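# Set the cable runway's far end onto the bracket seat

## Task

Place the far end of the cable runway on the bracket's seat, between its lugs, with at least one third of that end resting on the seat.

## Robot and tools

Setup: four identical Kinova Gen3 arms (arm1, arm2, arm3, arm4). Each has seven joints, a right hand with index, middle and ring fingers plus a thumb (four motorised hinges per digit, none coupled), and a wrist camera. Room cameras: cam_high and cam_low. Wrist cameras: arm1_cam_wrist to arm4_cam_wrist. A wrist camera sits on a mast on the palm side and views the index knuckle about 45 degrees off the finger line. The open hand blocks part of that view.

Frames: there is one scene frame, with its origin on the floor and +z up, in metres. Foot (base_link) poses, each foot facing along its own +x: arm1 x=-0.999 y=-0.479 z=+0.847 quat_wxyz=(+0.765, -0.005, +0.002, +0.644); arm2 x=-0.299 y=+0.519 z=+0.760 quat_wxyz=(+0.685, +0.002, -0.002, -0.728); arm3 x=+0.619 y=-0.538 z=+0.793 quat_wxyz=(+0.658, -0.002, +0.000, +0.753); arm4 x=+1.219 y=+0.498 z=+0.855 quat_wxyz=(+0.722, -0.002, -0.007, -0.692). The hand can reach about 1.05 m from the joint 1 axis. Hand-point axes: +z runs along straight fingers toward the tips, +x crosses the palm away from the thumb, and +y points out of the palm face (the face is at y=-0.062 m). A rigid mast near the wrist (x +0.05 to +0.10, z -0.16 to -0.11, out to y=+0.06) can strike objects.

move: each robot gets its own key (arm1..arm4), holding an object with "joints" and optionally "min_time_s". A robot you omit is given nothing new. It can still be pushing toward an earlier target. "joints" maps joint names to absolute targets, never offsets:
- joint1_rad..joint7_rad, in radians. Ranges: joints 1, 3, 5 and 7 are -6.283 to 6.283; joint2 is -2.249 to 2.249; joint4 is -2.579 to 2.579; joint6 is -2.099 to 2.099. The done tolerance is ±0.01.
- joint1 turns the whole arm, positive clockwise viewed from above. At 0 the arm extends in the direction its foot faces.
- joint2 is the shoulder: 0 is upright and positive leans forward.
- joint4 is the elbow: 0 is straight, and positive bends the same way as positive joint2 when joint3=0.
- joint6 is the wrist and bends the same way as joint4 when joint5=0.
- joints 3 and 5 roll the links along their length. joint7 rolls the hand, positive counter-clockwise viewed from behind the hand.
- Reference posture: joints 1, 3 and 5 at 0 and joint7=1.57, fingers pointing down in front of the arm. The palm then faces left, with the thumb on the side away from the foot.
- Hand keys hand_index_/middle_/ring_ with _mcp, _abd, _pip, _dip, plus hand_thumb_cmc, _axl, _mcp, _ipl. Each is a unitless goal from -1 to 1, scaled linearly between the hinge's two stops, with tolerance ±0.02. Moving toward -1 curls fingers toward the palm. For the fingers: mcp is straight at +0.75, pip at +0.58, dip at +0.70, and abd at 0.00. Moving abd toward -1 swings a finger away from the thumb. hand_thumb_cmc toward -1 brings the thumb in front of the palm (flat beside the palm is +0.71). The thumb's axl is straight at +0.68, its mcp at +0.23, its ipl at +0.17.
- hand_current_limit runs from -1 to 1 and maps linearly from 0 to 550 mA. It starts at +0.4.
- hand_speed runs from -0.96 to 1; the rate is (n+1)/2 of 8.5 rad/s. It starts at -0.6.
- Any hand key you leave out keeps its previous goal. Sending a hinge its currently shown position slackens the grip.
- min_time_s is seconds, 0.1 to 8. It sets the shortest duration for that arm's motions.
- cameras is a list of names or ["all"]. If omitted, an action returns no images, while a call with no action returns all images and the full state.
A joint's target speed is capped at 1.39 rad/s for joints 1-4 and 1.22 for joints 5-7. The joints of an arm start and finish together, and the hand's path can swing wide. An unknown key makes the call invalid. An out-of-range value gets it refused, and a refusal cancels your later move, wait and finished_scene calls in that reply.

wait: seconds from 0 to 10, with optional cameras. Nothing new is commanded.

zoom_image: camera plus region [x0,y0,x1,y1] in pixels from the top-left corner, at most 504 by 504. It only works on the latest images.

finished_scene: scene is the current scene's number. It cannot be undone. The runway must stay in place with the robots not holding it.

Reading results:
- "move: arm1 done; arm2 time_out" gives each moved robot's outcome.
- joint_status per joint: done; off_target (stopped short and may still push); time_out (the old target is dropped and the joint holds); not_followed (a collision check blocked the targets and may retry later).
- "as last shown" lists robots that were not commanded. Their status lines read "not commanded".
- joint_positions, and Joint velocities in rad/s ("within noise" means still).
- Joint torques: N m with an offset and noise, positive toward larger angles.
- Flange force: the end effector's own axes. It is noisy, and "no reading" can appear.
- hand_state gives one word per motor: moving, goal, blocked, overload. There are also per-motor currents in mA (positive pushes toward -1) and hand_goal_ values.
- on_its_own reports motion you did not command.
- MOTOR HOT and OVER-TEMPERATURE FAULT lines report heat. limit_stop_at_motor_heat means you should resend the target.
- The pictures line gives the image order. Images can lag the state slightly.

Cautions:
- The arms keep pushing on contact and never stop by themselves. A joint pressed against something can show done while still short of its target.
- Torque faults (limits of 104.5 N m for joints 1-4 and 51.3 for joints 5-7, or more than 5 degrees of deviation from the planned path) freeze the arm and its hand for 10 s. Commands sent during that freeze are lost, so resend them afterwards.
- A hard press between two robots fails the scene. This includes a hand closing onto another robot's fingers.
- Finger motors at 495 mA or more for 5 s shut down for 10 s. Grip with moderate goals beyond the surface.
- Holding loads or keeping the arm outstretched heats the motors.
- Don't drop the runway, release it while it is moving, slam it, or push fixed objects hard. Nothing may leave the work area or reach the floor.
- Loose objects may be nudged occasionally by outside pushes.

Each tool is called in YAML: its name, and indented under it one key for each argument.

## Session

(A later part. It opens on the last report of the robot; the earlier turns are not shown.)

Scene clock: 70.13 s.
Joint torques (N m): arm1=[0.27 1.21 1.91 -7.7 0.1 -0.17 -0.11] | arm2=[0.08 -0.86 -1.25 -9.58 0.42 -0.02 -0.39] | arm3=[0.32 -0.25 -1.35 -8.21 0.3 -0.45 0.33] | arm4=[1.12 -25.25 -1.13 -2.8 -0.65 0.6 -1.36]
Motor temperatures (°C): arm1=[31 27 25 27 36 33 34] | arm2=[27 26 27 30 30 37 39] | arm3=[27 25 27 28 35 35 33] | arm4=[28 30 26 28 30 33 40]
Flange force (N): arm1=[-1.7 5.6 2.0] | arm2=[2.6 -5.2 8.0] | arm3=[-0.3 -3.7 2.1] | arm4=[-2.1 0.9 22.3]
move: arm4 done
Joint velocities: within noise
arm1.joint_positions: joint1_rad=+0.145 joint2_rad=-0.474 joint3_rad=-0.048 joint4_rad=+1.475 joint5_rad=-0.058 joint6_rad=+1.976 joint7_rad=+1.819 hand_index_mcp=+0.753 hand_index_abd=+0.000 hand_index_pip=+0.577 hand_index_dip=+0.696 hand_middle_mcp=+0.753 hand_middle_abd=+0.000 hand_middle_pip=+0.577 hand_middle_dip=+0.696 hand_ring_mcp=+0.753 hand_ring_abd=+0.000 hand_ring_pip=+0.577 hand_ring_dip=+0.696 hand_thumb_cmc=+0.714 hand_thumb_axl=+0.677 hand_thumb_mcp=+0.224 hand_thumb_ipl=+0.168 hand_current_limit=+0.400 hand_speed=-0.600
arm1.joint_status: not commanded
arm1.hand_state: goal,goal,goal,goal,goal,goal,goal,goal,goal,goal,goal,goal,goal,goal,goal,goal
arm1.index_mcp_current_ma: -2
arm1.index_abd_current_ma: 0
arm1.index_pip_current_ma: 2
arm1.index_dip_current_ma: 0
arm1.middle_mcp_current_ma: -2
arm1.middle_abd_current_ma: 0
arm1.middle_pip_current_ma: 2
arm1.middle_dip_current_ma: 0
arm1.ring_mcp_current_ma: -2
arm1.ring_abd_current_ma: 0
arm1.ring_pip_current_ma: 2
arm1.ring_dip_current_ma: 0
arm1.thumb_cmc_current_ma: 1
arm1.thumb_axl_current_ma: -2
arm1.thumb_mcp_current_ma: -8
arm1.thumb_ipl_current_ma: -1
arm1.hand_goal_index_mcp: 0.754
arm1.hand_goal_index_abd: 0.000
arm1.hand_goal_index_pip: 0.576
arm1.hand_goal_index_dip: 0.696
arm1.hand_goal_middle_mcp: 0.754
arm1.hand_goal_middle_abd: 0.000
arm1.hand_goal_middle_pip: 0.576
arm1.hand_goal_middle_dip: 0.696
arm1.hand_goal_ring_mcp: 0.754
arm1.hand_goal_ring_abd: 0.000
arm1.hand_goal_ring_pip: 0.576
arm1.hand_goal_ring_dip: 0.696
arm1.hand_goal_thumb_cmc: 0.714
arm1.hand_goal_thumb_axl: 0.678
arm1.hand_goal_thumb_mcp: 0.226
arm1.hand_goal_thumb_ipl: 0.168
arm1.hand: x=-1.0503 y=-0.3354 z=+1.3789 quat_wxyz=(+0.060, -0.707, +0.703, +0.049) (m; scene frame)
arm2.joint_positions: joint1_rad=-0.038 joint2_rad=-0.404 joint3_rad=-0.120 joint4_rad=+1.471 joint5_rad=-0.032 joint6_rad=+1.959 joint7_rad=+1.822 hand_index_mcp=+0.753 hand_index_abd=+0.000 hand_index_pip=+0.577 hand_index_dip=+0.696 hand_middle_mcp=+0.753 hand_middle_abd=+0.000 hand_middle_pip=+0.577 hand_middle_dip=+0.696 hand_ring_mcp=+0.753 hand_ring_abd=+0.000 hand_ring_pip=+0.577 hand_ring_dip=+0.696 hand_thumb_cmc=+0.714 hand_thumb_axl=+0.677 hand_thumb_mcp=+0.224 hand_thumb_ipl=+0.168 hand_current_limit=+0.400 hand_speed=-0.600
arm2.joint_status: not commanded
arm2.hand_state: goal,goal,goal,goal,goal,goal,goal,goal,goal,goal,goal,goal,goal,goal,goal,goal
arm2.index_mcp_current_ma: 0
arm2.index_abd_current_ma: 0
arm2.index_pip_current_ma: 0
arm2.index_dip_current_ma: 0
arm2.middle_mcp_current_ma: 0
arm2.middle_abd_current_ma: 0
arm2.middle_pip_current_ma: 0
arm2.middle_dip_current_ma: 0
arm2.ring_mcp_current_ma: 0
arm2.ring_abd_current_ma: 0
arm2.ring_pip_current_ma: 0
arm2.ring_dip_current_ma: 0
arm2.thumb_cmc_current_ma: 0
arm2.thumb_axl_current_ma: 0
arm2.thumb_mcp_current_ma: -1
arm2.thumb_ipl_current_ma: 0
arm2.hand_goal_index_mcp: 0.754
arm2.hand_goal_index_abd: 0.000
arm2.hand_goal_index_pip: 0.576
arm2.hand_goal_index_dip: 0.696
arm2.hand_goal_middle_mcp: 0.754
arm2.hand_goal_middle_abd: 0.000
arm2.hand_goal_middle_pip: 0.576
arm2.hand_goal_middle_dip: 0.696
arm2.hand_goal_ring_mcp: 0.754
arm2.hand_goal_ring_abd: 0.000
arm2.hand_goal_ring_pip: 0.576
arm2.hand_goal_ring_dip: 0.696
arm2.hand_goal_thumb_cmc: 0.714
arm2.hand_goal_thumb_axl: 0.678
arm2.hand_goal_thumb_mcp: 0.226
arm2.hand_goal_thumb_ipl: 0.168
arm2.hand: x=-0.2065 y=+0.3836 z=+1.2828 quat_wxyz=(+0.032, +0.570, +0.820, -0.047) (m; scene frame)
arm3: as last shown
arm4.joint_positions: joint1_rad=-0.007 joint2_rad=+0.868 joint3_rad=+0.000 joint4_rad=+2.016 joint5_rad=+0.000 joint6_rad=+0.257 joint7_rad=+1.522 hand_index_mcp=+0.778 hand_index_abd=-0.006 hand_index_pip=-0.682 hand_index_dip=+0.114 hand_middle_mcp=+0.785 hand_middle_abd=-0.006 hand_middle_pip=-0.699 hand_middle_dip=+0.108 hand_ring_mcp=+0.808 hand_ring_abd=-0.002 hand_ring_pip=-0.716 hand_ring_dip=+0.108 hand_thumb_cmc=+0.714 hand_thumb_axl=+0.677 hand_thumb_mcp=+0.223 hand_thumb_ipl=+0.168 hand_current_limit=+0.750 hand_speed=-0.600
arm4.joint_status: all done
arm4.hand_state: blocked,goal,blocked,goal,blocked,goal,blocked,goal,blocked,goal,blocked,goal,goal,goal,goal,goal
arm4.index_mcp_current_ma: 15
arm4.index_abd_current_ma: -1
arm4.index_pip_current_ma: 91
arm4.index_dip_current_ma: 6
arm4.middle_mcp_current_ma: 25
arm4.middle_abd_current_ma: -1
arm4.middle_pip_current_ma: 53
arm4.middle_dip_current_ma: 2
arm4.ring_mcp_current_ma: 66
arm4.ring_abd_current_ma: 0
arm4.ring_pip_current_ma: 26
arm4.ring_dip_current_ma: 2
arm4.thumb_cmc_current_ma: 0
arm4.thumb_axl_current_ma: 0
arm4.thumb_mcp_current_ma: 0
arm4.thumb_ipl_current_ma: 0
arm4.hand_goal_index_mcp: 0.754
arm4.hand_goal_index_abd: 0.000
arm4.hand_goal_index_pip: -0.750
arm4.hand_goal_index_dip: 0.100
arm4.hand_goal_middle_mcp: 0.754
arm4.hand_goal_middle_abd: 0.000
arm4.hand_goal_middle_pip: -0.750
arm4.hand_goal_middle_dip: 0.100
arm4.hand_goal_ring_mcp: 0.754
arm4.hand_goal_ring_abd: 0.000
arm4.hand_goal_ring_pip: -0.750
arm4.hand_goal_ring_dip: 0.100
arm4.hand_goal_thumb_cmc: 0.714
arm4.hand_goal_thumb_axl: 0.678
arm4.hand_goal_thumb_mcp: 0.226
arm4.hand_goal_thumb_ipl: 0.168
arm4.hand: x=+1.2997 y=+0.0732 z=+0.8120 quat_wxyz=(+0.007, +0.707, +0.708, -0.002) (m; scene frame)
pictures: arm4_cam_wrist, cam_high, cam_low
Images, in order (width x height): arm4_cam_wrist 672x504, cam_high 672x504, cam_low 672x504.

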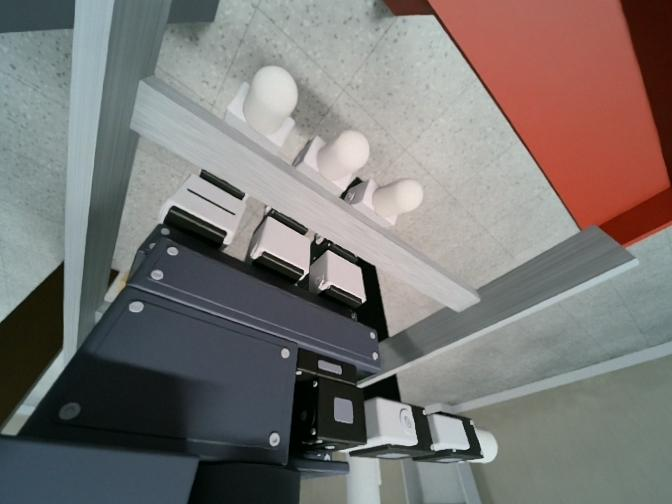

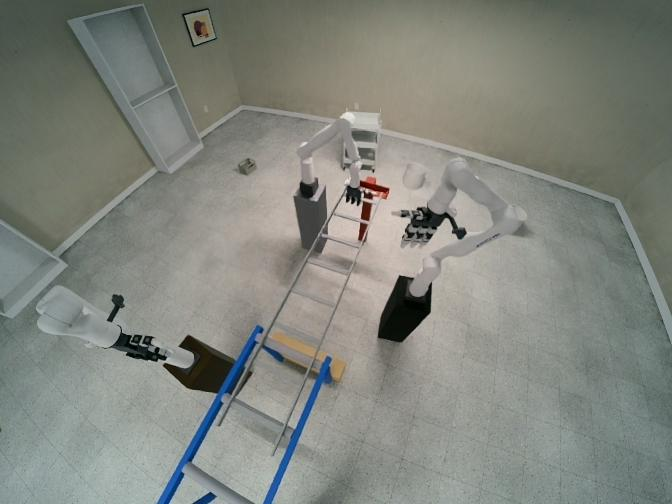

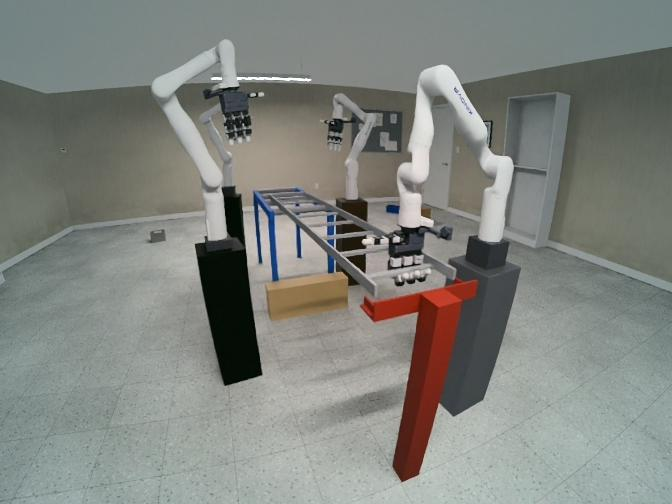

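zoom_image:
  camera: "cam_low"
  region: [430, 255, 490, 315]

zoom_image:
  camera: "cam_low"
  region: [345, 270, 405, 330]

zoom_image:
  camera: "cam_high"
  region: [340, 170, 395, 225]

Scaled by 8.400 from the camera's 672x504 image, which has a finer 960x720 frame.

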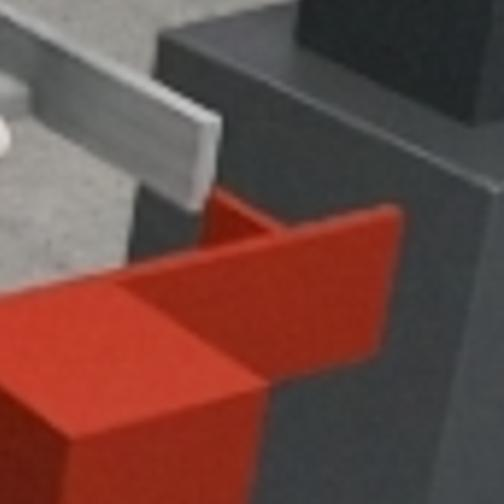

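Scaled by 8.400 from the camera's 672x504 image, which has a finer 960x720 frame.

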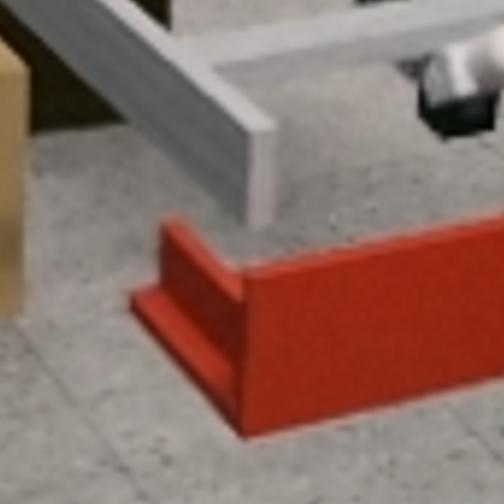

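Scaled by 9.164 from the camera's 672x504 image, which has a finer 960x720 frame.

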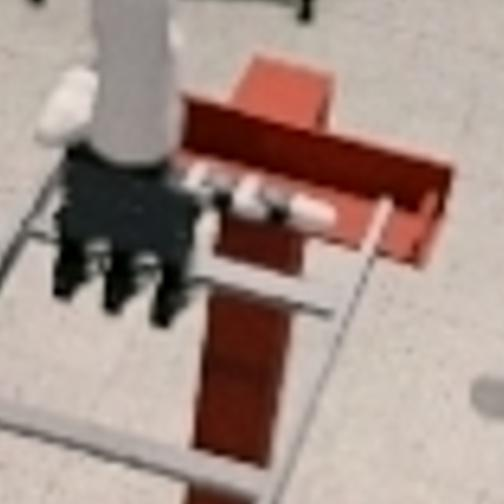

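move:
  arm4: {"joints": {"joint1_rad": 0.0147, "joint2_rad": 0.8456, "joint4_rad": 1.9638, "joint6_rad": 0.3321, "joint7_rad": 1.5430}, "min_time_s": 2.5}
  cameras: ["arm4_cam_wrist", "cam_low", "cam_high"]

zoom_image:
  camera: "cam_low"
  region: [430, 245, 490, 305]

zoom_image:
  camera: "cam_low"
  region: [345, 270, 405, 330]

zoom_image:
  camera: "cam_high"
  region: [340, 170, 395, 225]

Scene clock: 77.20 s.
Joint torques (N m): arm1=[0.31 1.16 1.9 -7.72 0.16 -0.21 -0.06] | arm2=[0.06 -0.71 -1.21 -9.58 0.44 -0.03 -0.4] | arm3=[0.33 -0.28 -1.36 -8.18 0.32 -0.47 0.35] | arm4=[0.47 -30.45 -1.45 -6.74 0.15 -0.43 -0.43]
Motor temperatures (°C): arm1=[31 27 25 27 36 33 34] | arm2=[27 26 27 30 30 37 39] | arm3=[27 25 27 28 35 35 33] | arm4=[28 31 26 28 30 33 40]
Flange force (N): arm1=[-1.8 5.8 1.9] | arm2=[2.9 -5.0 8.1] | arm3=[-0.4 -3.7 1.9] | arm4=[1.2 1.5 30.5]
move: arm4 done
Joint velocities: within noise
arm1, arm2, arm3: as last shown
arm4.joint_positions: joint1_rad=+0.015 joint2_rad=+0.846 joint3_rad=+0.000 joint4_rad=+1.964 joint5_rad=+0.000 joint6_rad=+0.332 joint7_rad=+1.543 hand_index_mcp=+0.782 hand_index_abd=-0.003 hand_index_pip=-0.681 hand_index_dip=+0.113 hand_middle_mcp=+0.787 hand_middle_abd=-0.003 hand_middle_pip=-0.697 hand_middle_dip=+0.108 hand_ring_mcp=+0.806 hand_ring_abd=-0.002 hand_ring_pip=-0.711 hand_ring_dip=+0.108 hand_thumb_cmc=+0.714 hand_thumb_axl=+0.677 hand_thumb_mcp=+0.223 hand_thumb_ipl=+0.168 hand_current_limit=+0.750 hand_speed=-0.600
arm4.joint_status: all done
arm4.hand_state: blocked,goal,blocked,goal,blocked,goal,blocked,goal,blocked,goal,blocked,goal,goal,goal,goal,goal
arm4.index_mcp_current_ma: 21
arm4.index_abd_current_ma: 0
arm4.index_pip_current_ma: 92
arm4.index_dip_current_ma: 5
arm4.middle_mcp_current_ma: 27
arm4.middle_abd_current_ma: 0
arm4.middle_pip_current_ma: 58
arm4.middle_dip_current_ma: 2
arm4.ring_mcp_current_ma: 62
arm4.ring_abd_current_ma: 0
arm4.ring_pip_current_ma: 34
arm4.ring_dip_current_ma: 2
arm4.thumb_cmc_current_ma: 0
arm4.thumb_axl_current_ma: 0
arm4.thumb_mcp_current_ma: 0
arm4.thumb_ipl_current_ma: 0
arm4.hand_goal_index_mcp: 0.754
arm4.hand_goal_index_abd: 0.000
arm4.hand_goal_index_pip: -0.750
arm4.hand_goal_index_dip: 0.100
arm4.hand_goal_middle_mcp: 0.754
arm4.hand_goal_middle_abd: 0.000
arm4.hand_goal_middle_pip: -0.750
arm4.hand_goal_middle_dip: 0.100
arm4.hand_goal_ring_mcp: 0.754
arm4.hand_goal_ring_abd: 0.000
arm4.hand_goal_ring_pip: -0.750
arm4.hand_goal_ring_dip: 0.100
arm4.hand_goal_thumb_cmc: 0.714
arm4.hand_goal_thumb_axl: 0.678
arm4.hand_goal_thumb_mcp: 0.226
arm4.hand_goal_thumb_ipl: 0.168
arm4.hand: x=+1.2915 y=+0.0573 z=+0.8262 quat_wxyz=(+0.007, +0.707, +0.707, -0.002) (m; scene frame)
pictures: arm4_cam_wrist, cam_high, cam_low
Images, in order (width x height): arm4_cam_wrist 672x504, cam_high 672x504, cam_low 672x504.

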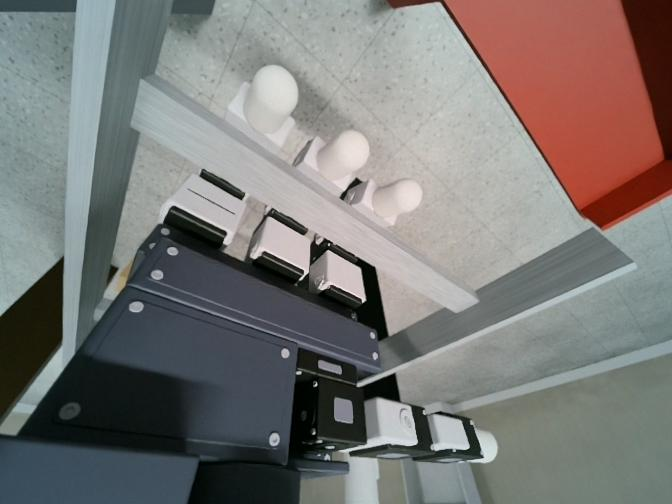

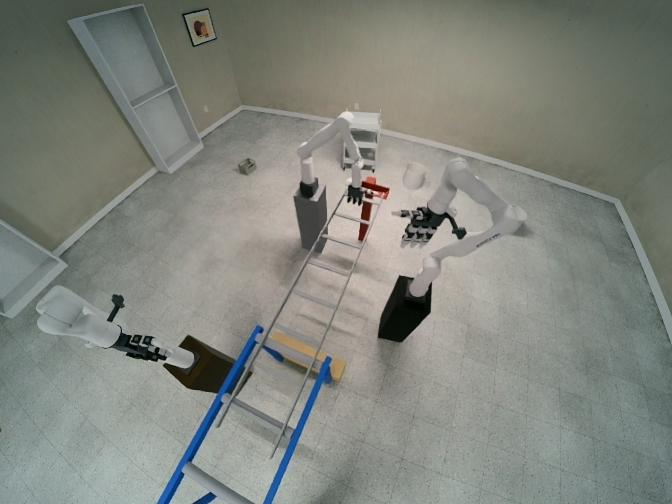

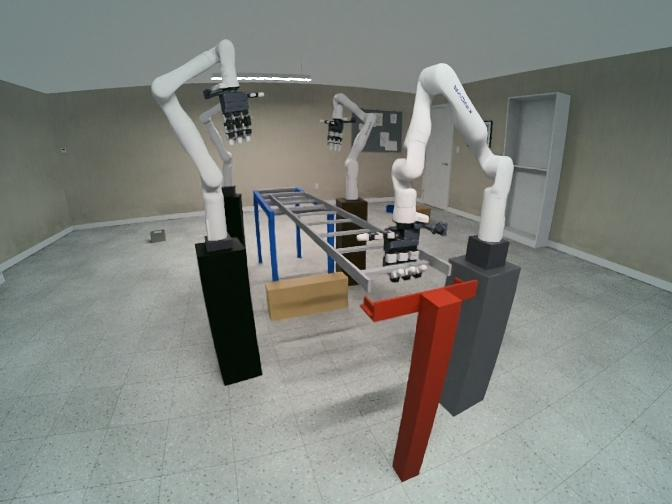

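Scaled by 8.400 from the camera's 672x504 image, which has a finer 960x720 frame.

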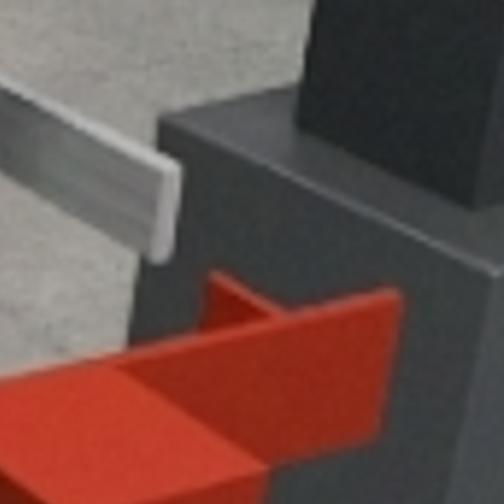

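Scaled by 8.400 from the camera's 672x504 image, which has a finer 960x720 frame.

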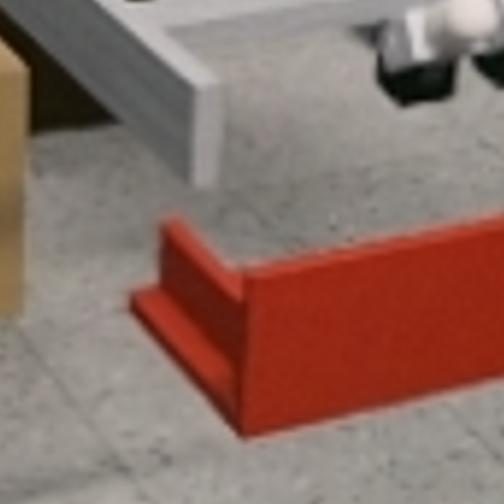

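Scaled by 9.164 from the camera's 672x504 image, which has a finer 960x720 frame.

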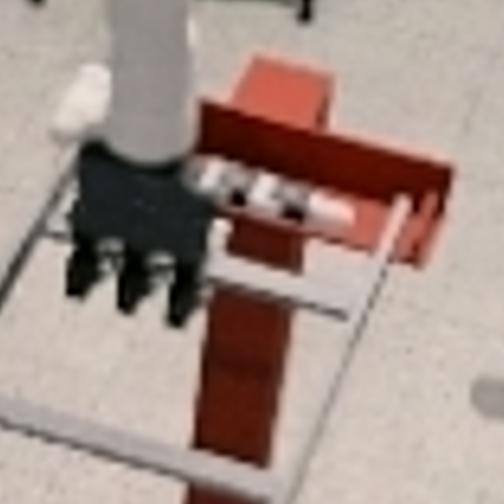

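move:
  arm4: {"joints": {"joint1_rad": -0.1047, "joint2_rad": 0.8521, "joint4_rad": 1.9382, "joint6_rad": 0.3513, "joint7_rad": 1.4237}, "min_time_s": 2.5}
  cameras: ["arm4_cam_wrist", "cam_low", "cam_high"]

zoom_image:
  camera: "cam_low"
  region: [430, 245, 490, 305]

zoom_image:
  camera: "cam_low"
  region: [345, 270, 405, 330]

zoom_image:
  camera: "cam_high"
  region: [340, 170, 395, 225]

zoom_image:
  camera: "arm4_cam_wrist"
  region: [372, 0, 672, 300]

Scene clock: 80.63 s.
Joint torques (N m): arm1=[0.28 1.12 1.94 -7.64 0.15 -0.17 -0.11] | arm2=[0.16 -0.76 -1.25 -9.51 0.43 -0.04 -0.36] | arm3=[0.34 -0.22 -1.38 -8.17 0.31 -0.47 0.33] | arm4=[0.02 -31.59 -1.9 -7.47 0.08 -0.5 -0.37]
Motor temperatures (°C): arm1=[31 27 25 27 36 33 34] | arm2=[27 26 27 30 30 37 39] | arm3=[27 25 27 28 35 35 33] | arm4=[28 31 26 28 30 33 40]
Flange force (N): arm1=[-2.0 5.7 1.6] | arm2=[2.8 -5.1 7.7] | arm3=[-0.3 -3.8 1.9] | arm4=[1.8 0.3 31.9]
move: arm4 done
Joint velocities: within noise
arm1, arm2: as last shown
arm3.joint_positions: joint1_rad=-0.065 joint2_rad=-0.442 joint3_rad=-0.035 joint4_rad=+1.421 joint5_rad=-0.061 joint6_rad=+2.002 joint7_rad=+1.771 hand_index_mcp=+0.753 hand_index_abd=+0.000 hand_index_pip=+0.577 hand_index_dip=+0.696 hand_middle_mcp=+0.753 hand_middle_abd=+0.000 hand_middle_pip=+0.577 hand_middle_dip=+0.696 hand_ring_mcp=+0.753 hand_ring_abd=+0.000 hand_ring_pip=+0.577 hand_ring_dip=+0.696 hand_thumb_cmc=+0.714 hand_thumb_axl=+0.677 hand_thumb_mcp=+0.224 hand_thumb_ipl=+0.168 hand_current_limit=+0.400 hand_speed=-0.600
arm3.joint_status: not commanded
arm3.hand_state: goal,goal,goal,goal,goal,goal,goal,goal,goal,goal,goal,goal,goal,goal,goal,goal
arm3.index_mcp_current_ma: -3
arm3.index_abd_current_ma: 0
arm3.index_pip_current_ma: 2
arm3.index_dip_current_ma: 0
arm3.middle_mcp_current_ma: -3
arm3.middle_abd_current_ma: 0
arm3.middle_pip_current_ma: 2
arm3.middle_dip_current_ma: 0
arm3.ring_mcp_current_ma: -3
arm3.ring_abd_current_ma: 0
arm3.ring_pip_current_ma: 2
arm3.ring_dip_current_ma: 0
arm3.thumb_cmc_current_ma: 1
arm3.thumb_axl_current_ma: -3
arm3.thumb_mcp_current_ma: -11
arm3.thumb_ipl_current_ma: -1
arm3.hand_goal_index_mcp: 0.754
arm3.hand_goal_index_abd: 0.000
arm3.hand_goal_index_pip: 0.576
arm3.hand_goal_index_dip: 0.696
arm3.hand_goal_middle_mcp: 0.754
arm3.hand_goal_middle_abd: 0.000
arm3.hand_goal_middle_pip: 0.576
arm3.hand_goal_middle_dip: 0.696
arm3.hand_goal_ring_mcp: 0.754
arm3.hand_goal_ring_abd: 0.000
arm3.hand_goal_ring_pip: 0.576
arm3.hand_goal_ring_dip: 0.696
arm3.hand_goal_thumb_cmc: 0.714
arm3.hand_goal_thumb_axl: 0.678
arm3.hand_goal_thumb_mcp: 0.226
arm3.hand_goal_thumb_ipl: 0.168
arm3.hand: x=+0.5066 y=-0.4284 z=+1.3399 quat_wxyz=(+0.041, -0.847, +0.525, +0.069) (m; scene frame)
arm4.joint_positions: joint1_rad=-0.105 joint2_rad=+0.852 joint3_rad=+0.000 joint4_rad=+1.938 joint5_rad=+0.000 joint6_rad=+0.351 joint7_rad=+1.424 hand_index_mcp=+0.785 hand_index_abd=-0.003 hand_index_pip=-0.684 hand_index_dip=+0.111 hand_middle_mcp=+0.787 hand_middle_abd=-0.003 hand_middle_pip=-0.697 hand_middle_dip=+0.108 hand_ring_mcp=+0.803 hand_ring_abd=-0.002 hand_ring_pip=-0.709 hand_ring_dip=+0.108 hand_thumb_cmc=+0.714 hand_thumb_axl=+0.677 hand_thumb_mcp=+0.223 hand_thumb_ipl=+0.168 hand_current_limit=+0.750 hand_speed=-0.600
arm4.joint_status: all done
arm4.hand_state: blocked,goal,blocked,goal,blocked,goal,blocked,goal,blocked,goal,blocked,goal,goal,goal,goal,goal
arm4.index_mcp_current_ma: 25
arm4.index_abd_current_ma: 0
arm4.index_pip_current_ma: 85
arm4.index_dip_current_ma: 3
arm4.middle_mcp_current_ma: 28
arm4.middle_abd_current_ma: 0
arm4.middle_pip_current_ma: 58
arm4.middle_dip_current_ma: 2
arm4.ring_mcp_current_ma: 56
arm4.ring_abd_current_ma: 0
arm4.ring_pip_current_ma: 36
arm4.ring_dip_current_ma: 2
arm4.thumb_cmc_current_ma: 0
arm4.thumb_axl_current_ma: 0
arm4.thumb_mcp_current_ma: 0
arm4.thumb_ipl_current_ma: 0
arm4.hand_goal_index_mcp: 0.754
arm4.hand_goal_index_abd: 0.000
arm4.hand_goal_index_pip: -0.750
arm4.hand_goal_index_dip: 0.100
arm4.hand_goal_middle_mcp: 0.754
arm4.hand_goal_middle_abd: 0.000
arm4.hand_goal_middle_pip: -0.750
arm4.hand_goal_middle_dip: 0.100
arm4.hand_goal_ring_mcp: 0.754
arm4.hand_goal_ring_abd: 0.000
arm4.hand_goal_ring_pip: -0.750
arm4.hand_goal_ring_dip: 0.100
arm4.hand_goal_thumb_cmc: 0.714
arm4.hand_goal_thumb_axl: 0.678
arm4.hand_goal_thumb_mcp: 0.226
arm4.hand_goal_thumb_ipl: 0.168
arm4.hand: x=+1.3425 y=+0.0515 z=+0.8265 quat_wxyz=(+0.007, +0.707, +0.708, -0.002) (m; scene frame)
pictures: arm4_cam_wrist, cam_high, cam_low
Images, in order (width x height): arm4_cam_wrist 672x504, cam_high 672x504, cam_low 672x504.

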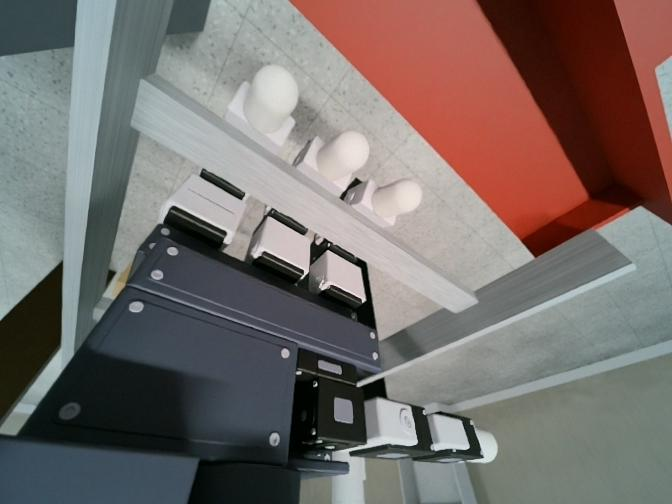

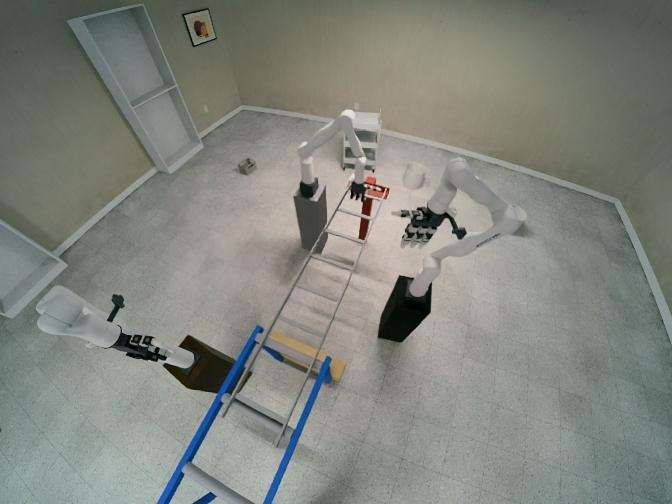

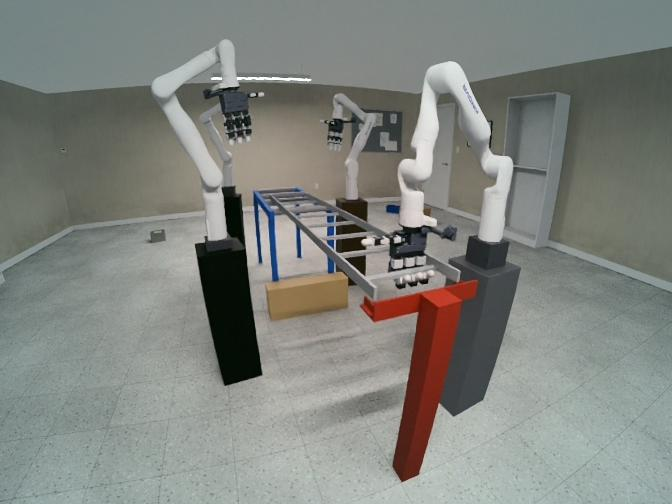

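Scaled by 8.400 from the camera's 672x504 image, which has a finer 960x720 frame.

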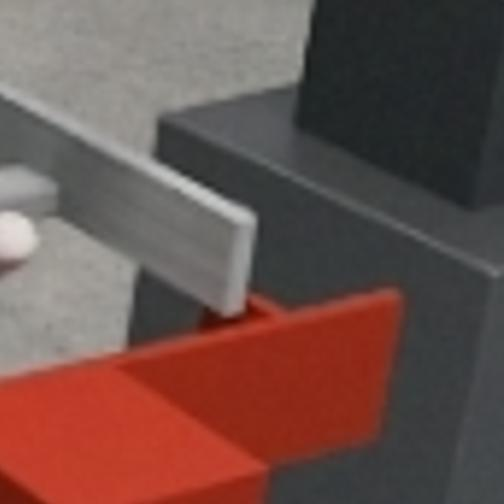

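Scaled by 8.400 from the camera's 672x504 image, which has a finer 960x720 frame.

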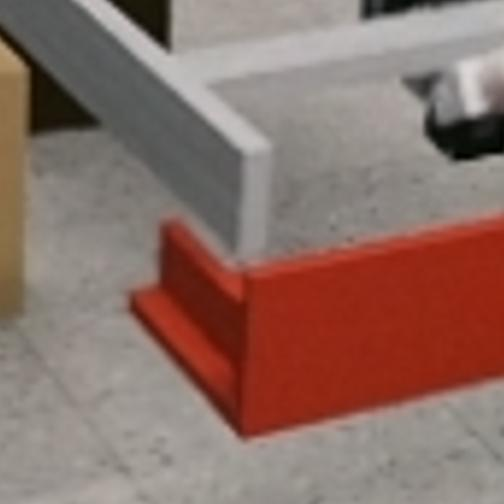

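Scaled by 9.164 from the camera's 672x504 image, which has a finer 960x720 frame.

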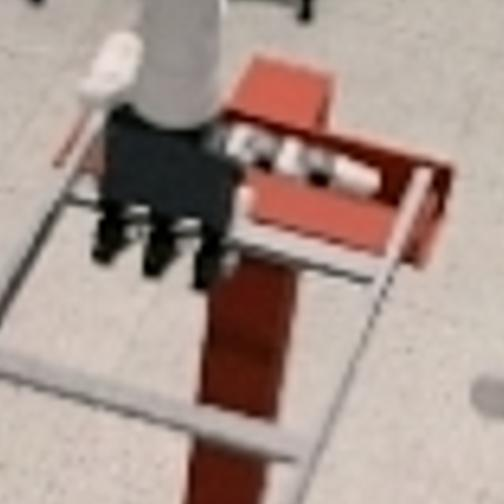

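Scaled by 1.680 from the camera's 672x504 image, which has a finer 960x720 frame.

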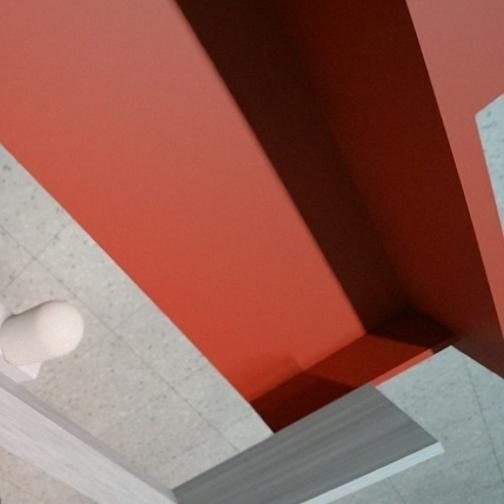

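zoom_image:
  camera: "cam_high"
  region: [370, 180, 400, 215]

zoom_image:
  camera: "cam_high"
  region: [340, 175, 370, 205]

Scaled by 14.400 from the camera's 672x504 image, which has a finer 960x720 frame.

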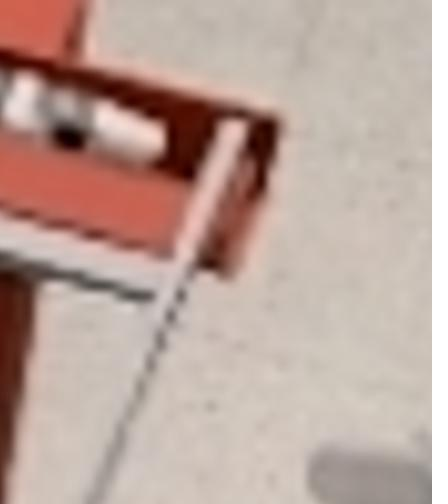

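Scaled by 16.800 from the camera's 672x504 image, which has a finer 960x720 frame.

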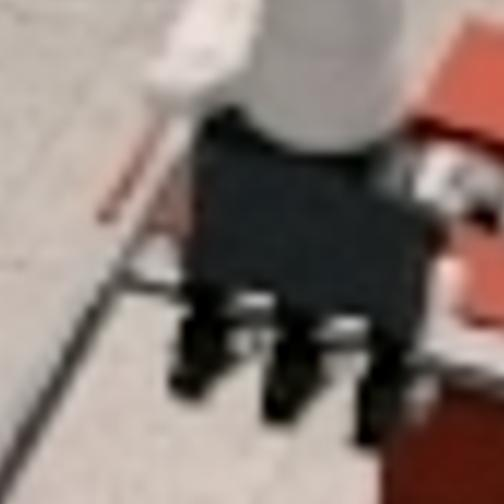

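move:
  arm4: {"joints": {"joint2_rad": 0.8640, "joint4_rad": 1.9560, "joint6_rad": 0.3216}, "min_time_s": 1.5}
  cameras: ["arm4_cam_wrist", "cam_low", "cam_high"]

zoom_image:
  camera: "cam_low"
  region: [430, 245, 490, 305]

zoom_image:
  camera: "cam_low"
  region: [345, 270, 405, 330]

Scene clock: 83.63 s.
Joint torques (N m): arm1=[0.31 1.14 1.96 -7.7 0.18 -0.17 -0.09] | arm2=[0.01 -0.79 -1.28 -9.55 0.43 -0.02 -0.36] | arm3=[0.35 -0.2 -1.36 -8.21 0.33 -0.46 0.31] | arm4=[0.8 -30.69 -1.12 -5.82 -0.24 -0.09 -0.77]
Motor temperatures (°C): arm1=[31 27 25 27 36 33 34] | arm2=[27 26 27 30 30 37 39] | arm3=[27 25 27 28 35 35 33] | arm4=[28 31 26 28 30 33 40]
Flange force (N): arm1=[-1.9 5.9 1.9] | arm2=[2.7 -5.1 7.9] | arm3=[-0.2 -3.8 2.1] | arm4=[-0.4 1.3 31.4]
move: arm4 done
Joint velocities: within noise
arm1, arm2, arm3: as last shown
arm4.joint_positions: joint1_rad=-0.105 joint2_rad=+0.864 joint3_rad=+0.000 joint4_rad=+1.956 joint5_rad=+0.000 joint6_rad=+0.322 joint7_rad=+1.424 hand_index_mcp=+0.786 hand_index_abd=-0.003 hand_index_pip=-0.684 hand_index_dip=+0.111 hand_middle_mcp=+0.788 hand_middle_abd=-0.003 hand_middle_pip=-0.697 hand_middle_dip=+0.108 hand_ring_mcp=+0.803 hand_ring_abd=-0.003 hand_ring_pip=-0.709 hand_ring_dip=+0.108 hand_thumb_cmc=+0.714 hand_thumb_axl=+0.677 hand_thumb_mcp=+0.223 hand_thumb_ipl=+0.168 hand_current_limit=+0.750 hand_speed=-0.600
arm4.joint_status: all done
arm4.hand_state: blocked,goal,blocked,goal,blocked,goal,blocked,goal,blocked,goal,blocked,goal,goal,goal,goal,goal
arm4.index_mcp_current_ma: 25
arm4.index_abd_current_ma: 0
arm4.index_pip_current_ma: 85
arm4.index_dip_current_ma: 3
arm4.middle_mcp_current_ma: 29
arm4.middle_abd_current_ma: 0
arm4.middle_pip_current_ma: 58
arm4.middle_dip_current_ma: 2
arm4.ring_mcp_current_ma: 56
arm4.ring_abd_current_ma: 0
arm4.ring_pip_current_ma: 36
arm4.ring_dip_current_ma: 2
arm4.thumb_cmc_current_ma: 0
arm4.thumb_axl_current_ma: 0
arm4.thumb_mcp_current_ma: 0
arm4.thumb_ipl_current_ma: 0
arm4.hand_goal_index_mcp: 0.754
arm4.hand_goal_index_abd: 0.000
arm4.hand_goal_index_pip: -0.750
arm4.hand_goal_index_dip: 0.100
arm4.hand_goal_middle_mcp: 0.754
arm4.hand_goal_middle_abd: 0.000
arm4.hand_goal_middle_pip: -0.750
arm4.hand_goal_middle_dip: 0.100
arm4.hand_goal_ring_mcp: 0.754
arm4.hand_goal_ring_abd: 0.000
arm4.hand_goal_ring_pip: -0.750
arm4.hand_goal_ring_dip: 0.100
arm4.hand_goal_thumb_cmc: 0.714
arm4.hand_goal_thumb_axl: 0.678
arm4.hand_goal_thumb_mcp: 0.226
arm4.hand_goal_thumb_ipl: 0.168
arm4.hand: x=+1.3418 y=+0.0568 z=+0.8196 quat_wxyz=(+0.007, +0.707, +0.708, -0.002) (m; scene frame)
pictures: arm4_cam_wrist, cam_high, cam_low
Images, in order (width x height): arm4_cam_wrist 672x504, cam_high 672x504, cam_low 672x504.

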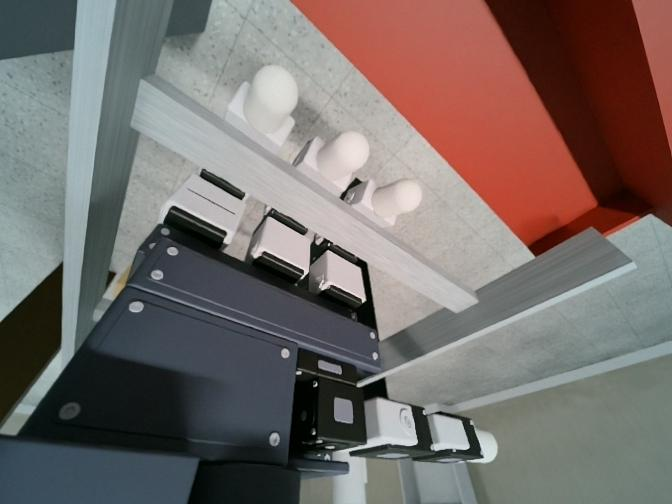

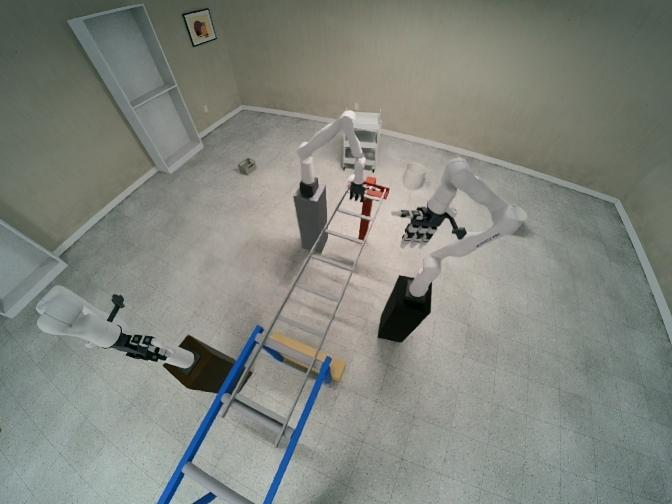

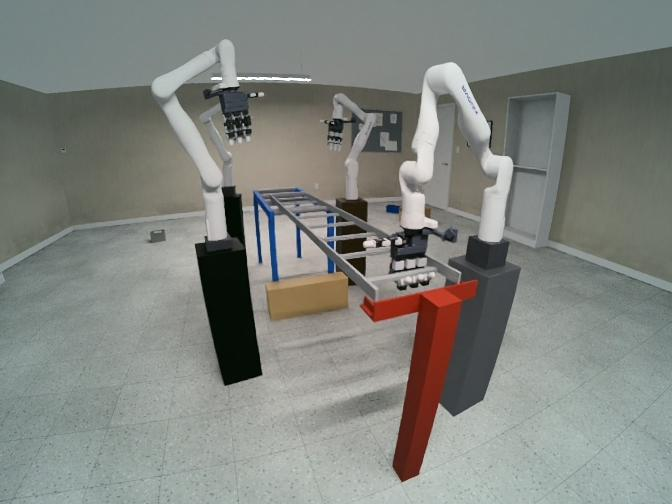

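Scaled by 8.400 from the camera's 672x504 image, which has a finer 960x720 frame.

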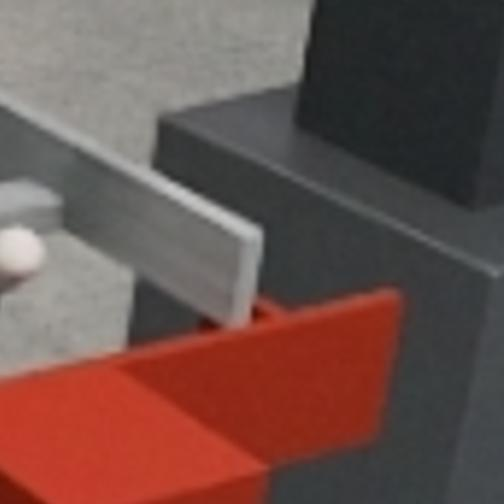

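Scaled by 8.400 from the camera's 672x504 image, which has a finer 960x720 frame.

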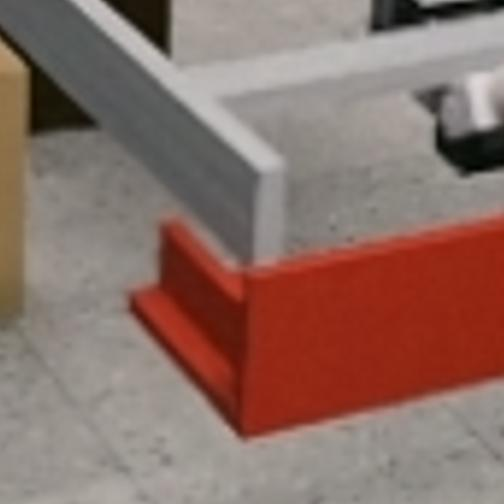

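move:
  arm4: {"joints": {"joint1_rad": -0.1035, "joint2_rad": 0.9001, "joint4_rad": 1.9438, "joint6_rad": 0.2977, "joint7_rad": 1.4249}, "min_time_s": 1.5}
  cameras: ["arm4_cam_wrist", "cam_low", "cam_high"]

zoom_image:
  camera: "cam_low"
  region: [430, 245, 490, 305]

zoom_image:
  camera: "cam_low"
  region: [345, 270, 405, 330]

zoom_image:
  camera: "cam_high"
  region: [340, 170, 395, 225]

Scene clock: 85.73 s.
Joint torques (N m): arm1=[0.31 1.21 1.92 -7.67 0.17 -0.19 -0.12] | arm2=[0.01 -0.69 -1.19 -9.54 0.47 -0.11 -0.38] | arm3=[0.35 -0.25 -1.37 -8.19 0.3 -0.47 0.33] | arm4=[0.8 -28.31 -1.13 -5.94 -0.04 -0.79 -0.62]
Motor temperatures (°C): arm1=[31 27 25 27 36 33 34] | arm2=[27 26 27 30 30 37 39] | arm3=[27 25 27 28 35 35 33] | arm4=[28 31 26 28 30 33 40]
Flange force (N): arm1=[-1.7 5.7 1.8] | arm2=[2.9 -4.8 7.7] | arm3=[-0.3 -3.7 2.0] | arm4=[1.7 1.6 23.2]
move: arm4 done
Joint velocities: within noise
arm1, arm2, arm3: as last shown
arm4.joint_positions: joint1_rad=-0.104 joint2_rad=+0.900 joint3_rad=+0.000 joint4_rad=+1.944 joint5_rad=+0.000 joint6_rad=+0.298 joint7_rad=+1.425 hand_index_mcp=+0.788 hand_index_abd=-0.003 hand_index_pip=-0.684 hand_index_dip=+0.111 hand_middle_mcp=+0.791 hand_middle_abd=-0.003 hand_middle_pip=-0.697 hand_middle_dip=+0.108 hand_ring_mcp=+0.803 hand_ring_abd=-0.004 hand_ring_pip=-0.707 hand_ring_dip=+0.108 hand_thumb_cmc=+0.714 hand_thumb_axl=+0.677 hand_thumb_mcp=+0.223 hand_thumb_ipl=+0.168 hand_current_limit=+0.750 hand_speed=-0.600
arm4.joint_status: all done
arm4.hand_state: blocked,goal,blocked,goal,blocked,goal,blocked,goal,blocked,goal,blocked,goal,goal,goal,goal,goal
arm4.index_mcp_current_ma: 29
arm4.index_abd_current_ma: 0
arm4.index_pip_current_ma: 85
arm4.index_dip_current_ma: 3
arm4.middle_mcp_current_ma: 33
arm4.middle_abd_current_ma: 0
arm4.middle_pip_current_ma: 58
arm4.middle_dip_current_ma: 2
arm4.ring_mcp_current_ma: 56
arm4.ring_abd_current_ma: 0
arm4.ring_pip_current_ma: 39
arm4.ring_dip_current_ma: 2
arm4.thumb_cmc_current_ma: 0
arm4.thumb_axl_current_ma: 0
arm4.thumb_mcp_current_ma: 0
arm4.thumb_ipl_current_ma: 0
arm4.hand_goal_index_mcp: 0.754
arm4.hand_goal_index_abd: 0.000
arm4.hand_goal_index_pip: -0.750
arm4.hand_goal_index_dip: 0.100
arm4.hand_goal_middle_mcp: 0.754
arm4.hand_goal_middle_abd: 0.000
arm4.hand_goal_middle_pip: -0.750
arm4.hand_goal_middle_dip: 0.100
arm4.hand_goal_ring_mcp: 0.754
arm4.hand_goal_ring_abd: 0.000
arm4.hand_goal_ring_pip: -0.750
arm4.hand_goal_ring_dip: 0.100
arm4.hand_goal_thumb_cmc: 0.714
arm4.hand_goal_thumb_axl: 0.678
arm4.hand_goal_thumb_mcp: 0.226
arm4.hand_goal_thumb_ipl: 0.168
arm4.hand: x=+1.3417 y=+0.0542 z=+0.8056 quat_wxyz=(+0.007, +0.707, +0.708, -0.002) (m; scene frame)
pictures: arm4_cam_wrist, cam_high, cam_low
Images, in order (width x height): arm4_cam_wrist 672x504, cam_high 672x504, cam_low 672x504.

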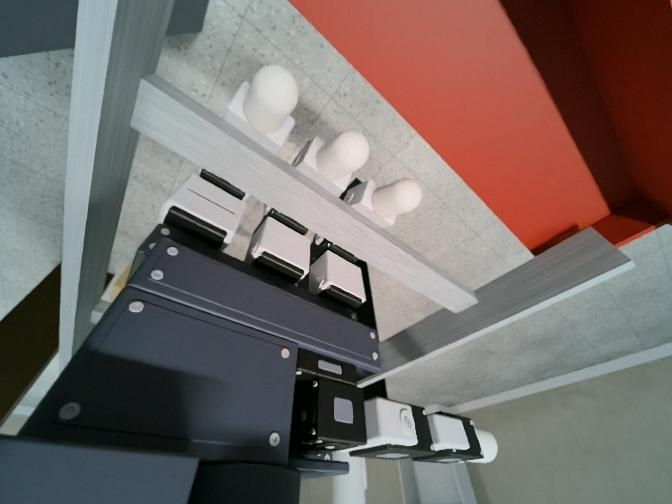

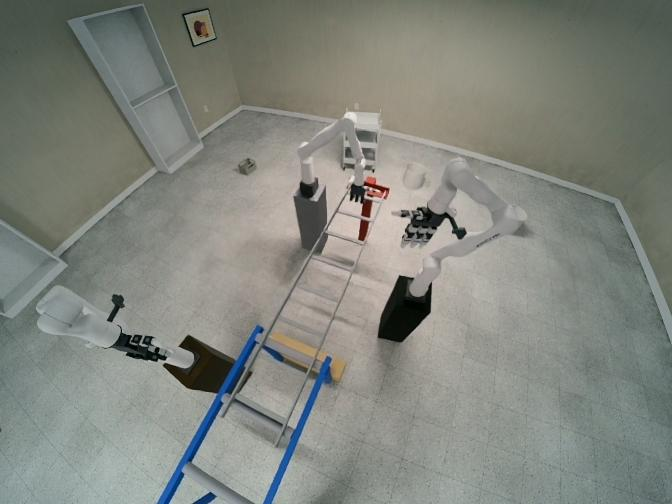

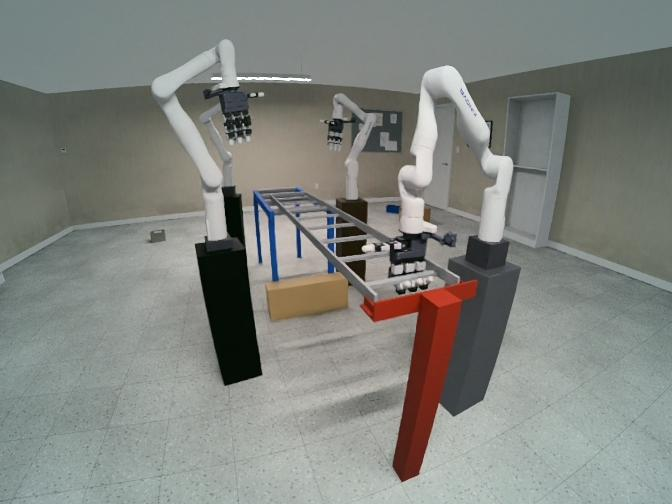

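Scaled by 8.400 from the camera's 672x504 image, which has a finer 960x720 frame.

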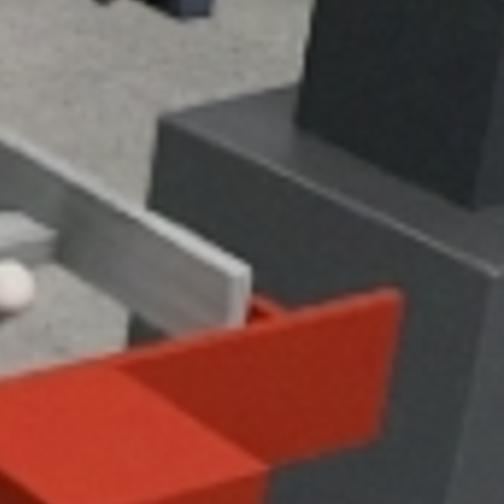

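Scaled by 8.400 from the camera's 672x504 image, which has a finer 960x720 frame.

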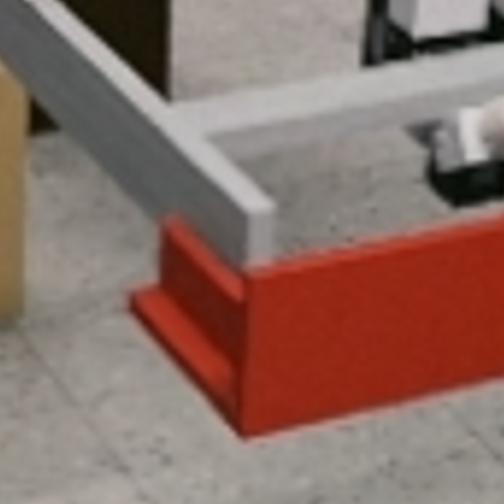

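Scaled by 9.164 from the camera's 672x504 image, which has a finer 960x720 frame.

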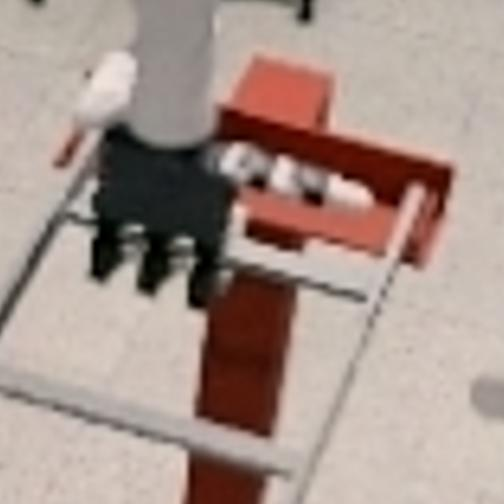

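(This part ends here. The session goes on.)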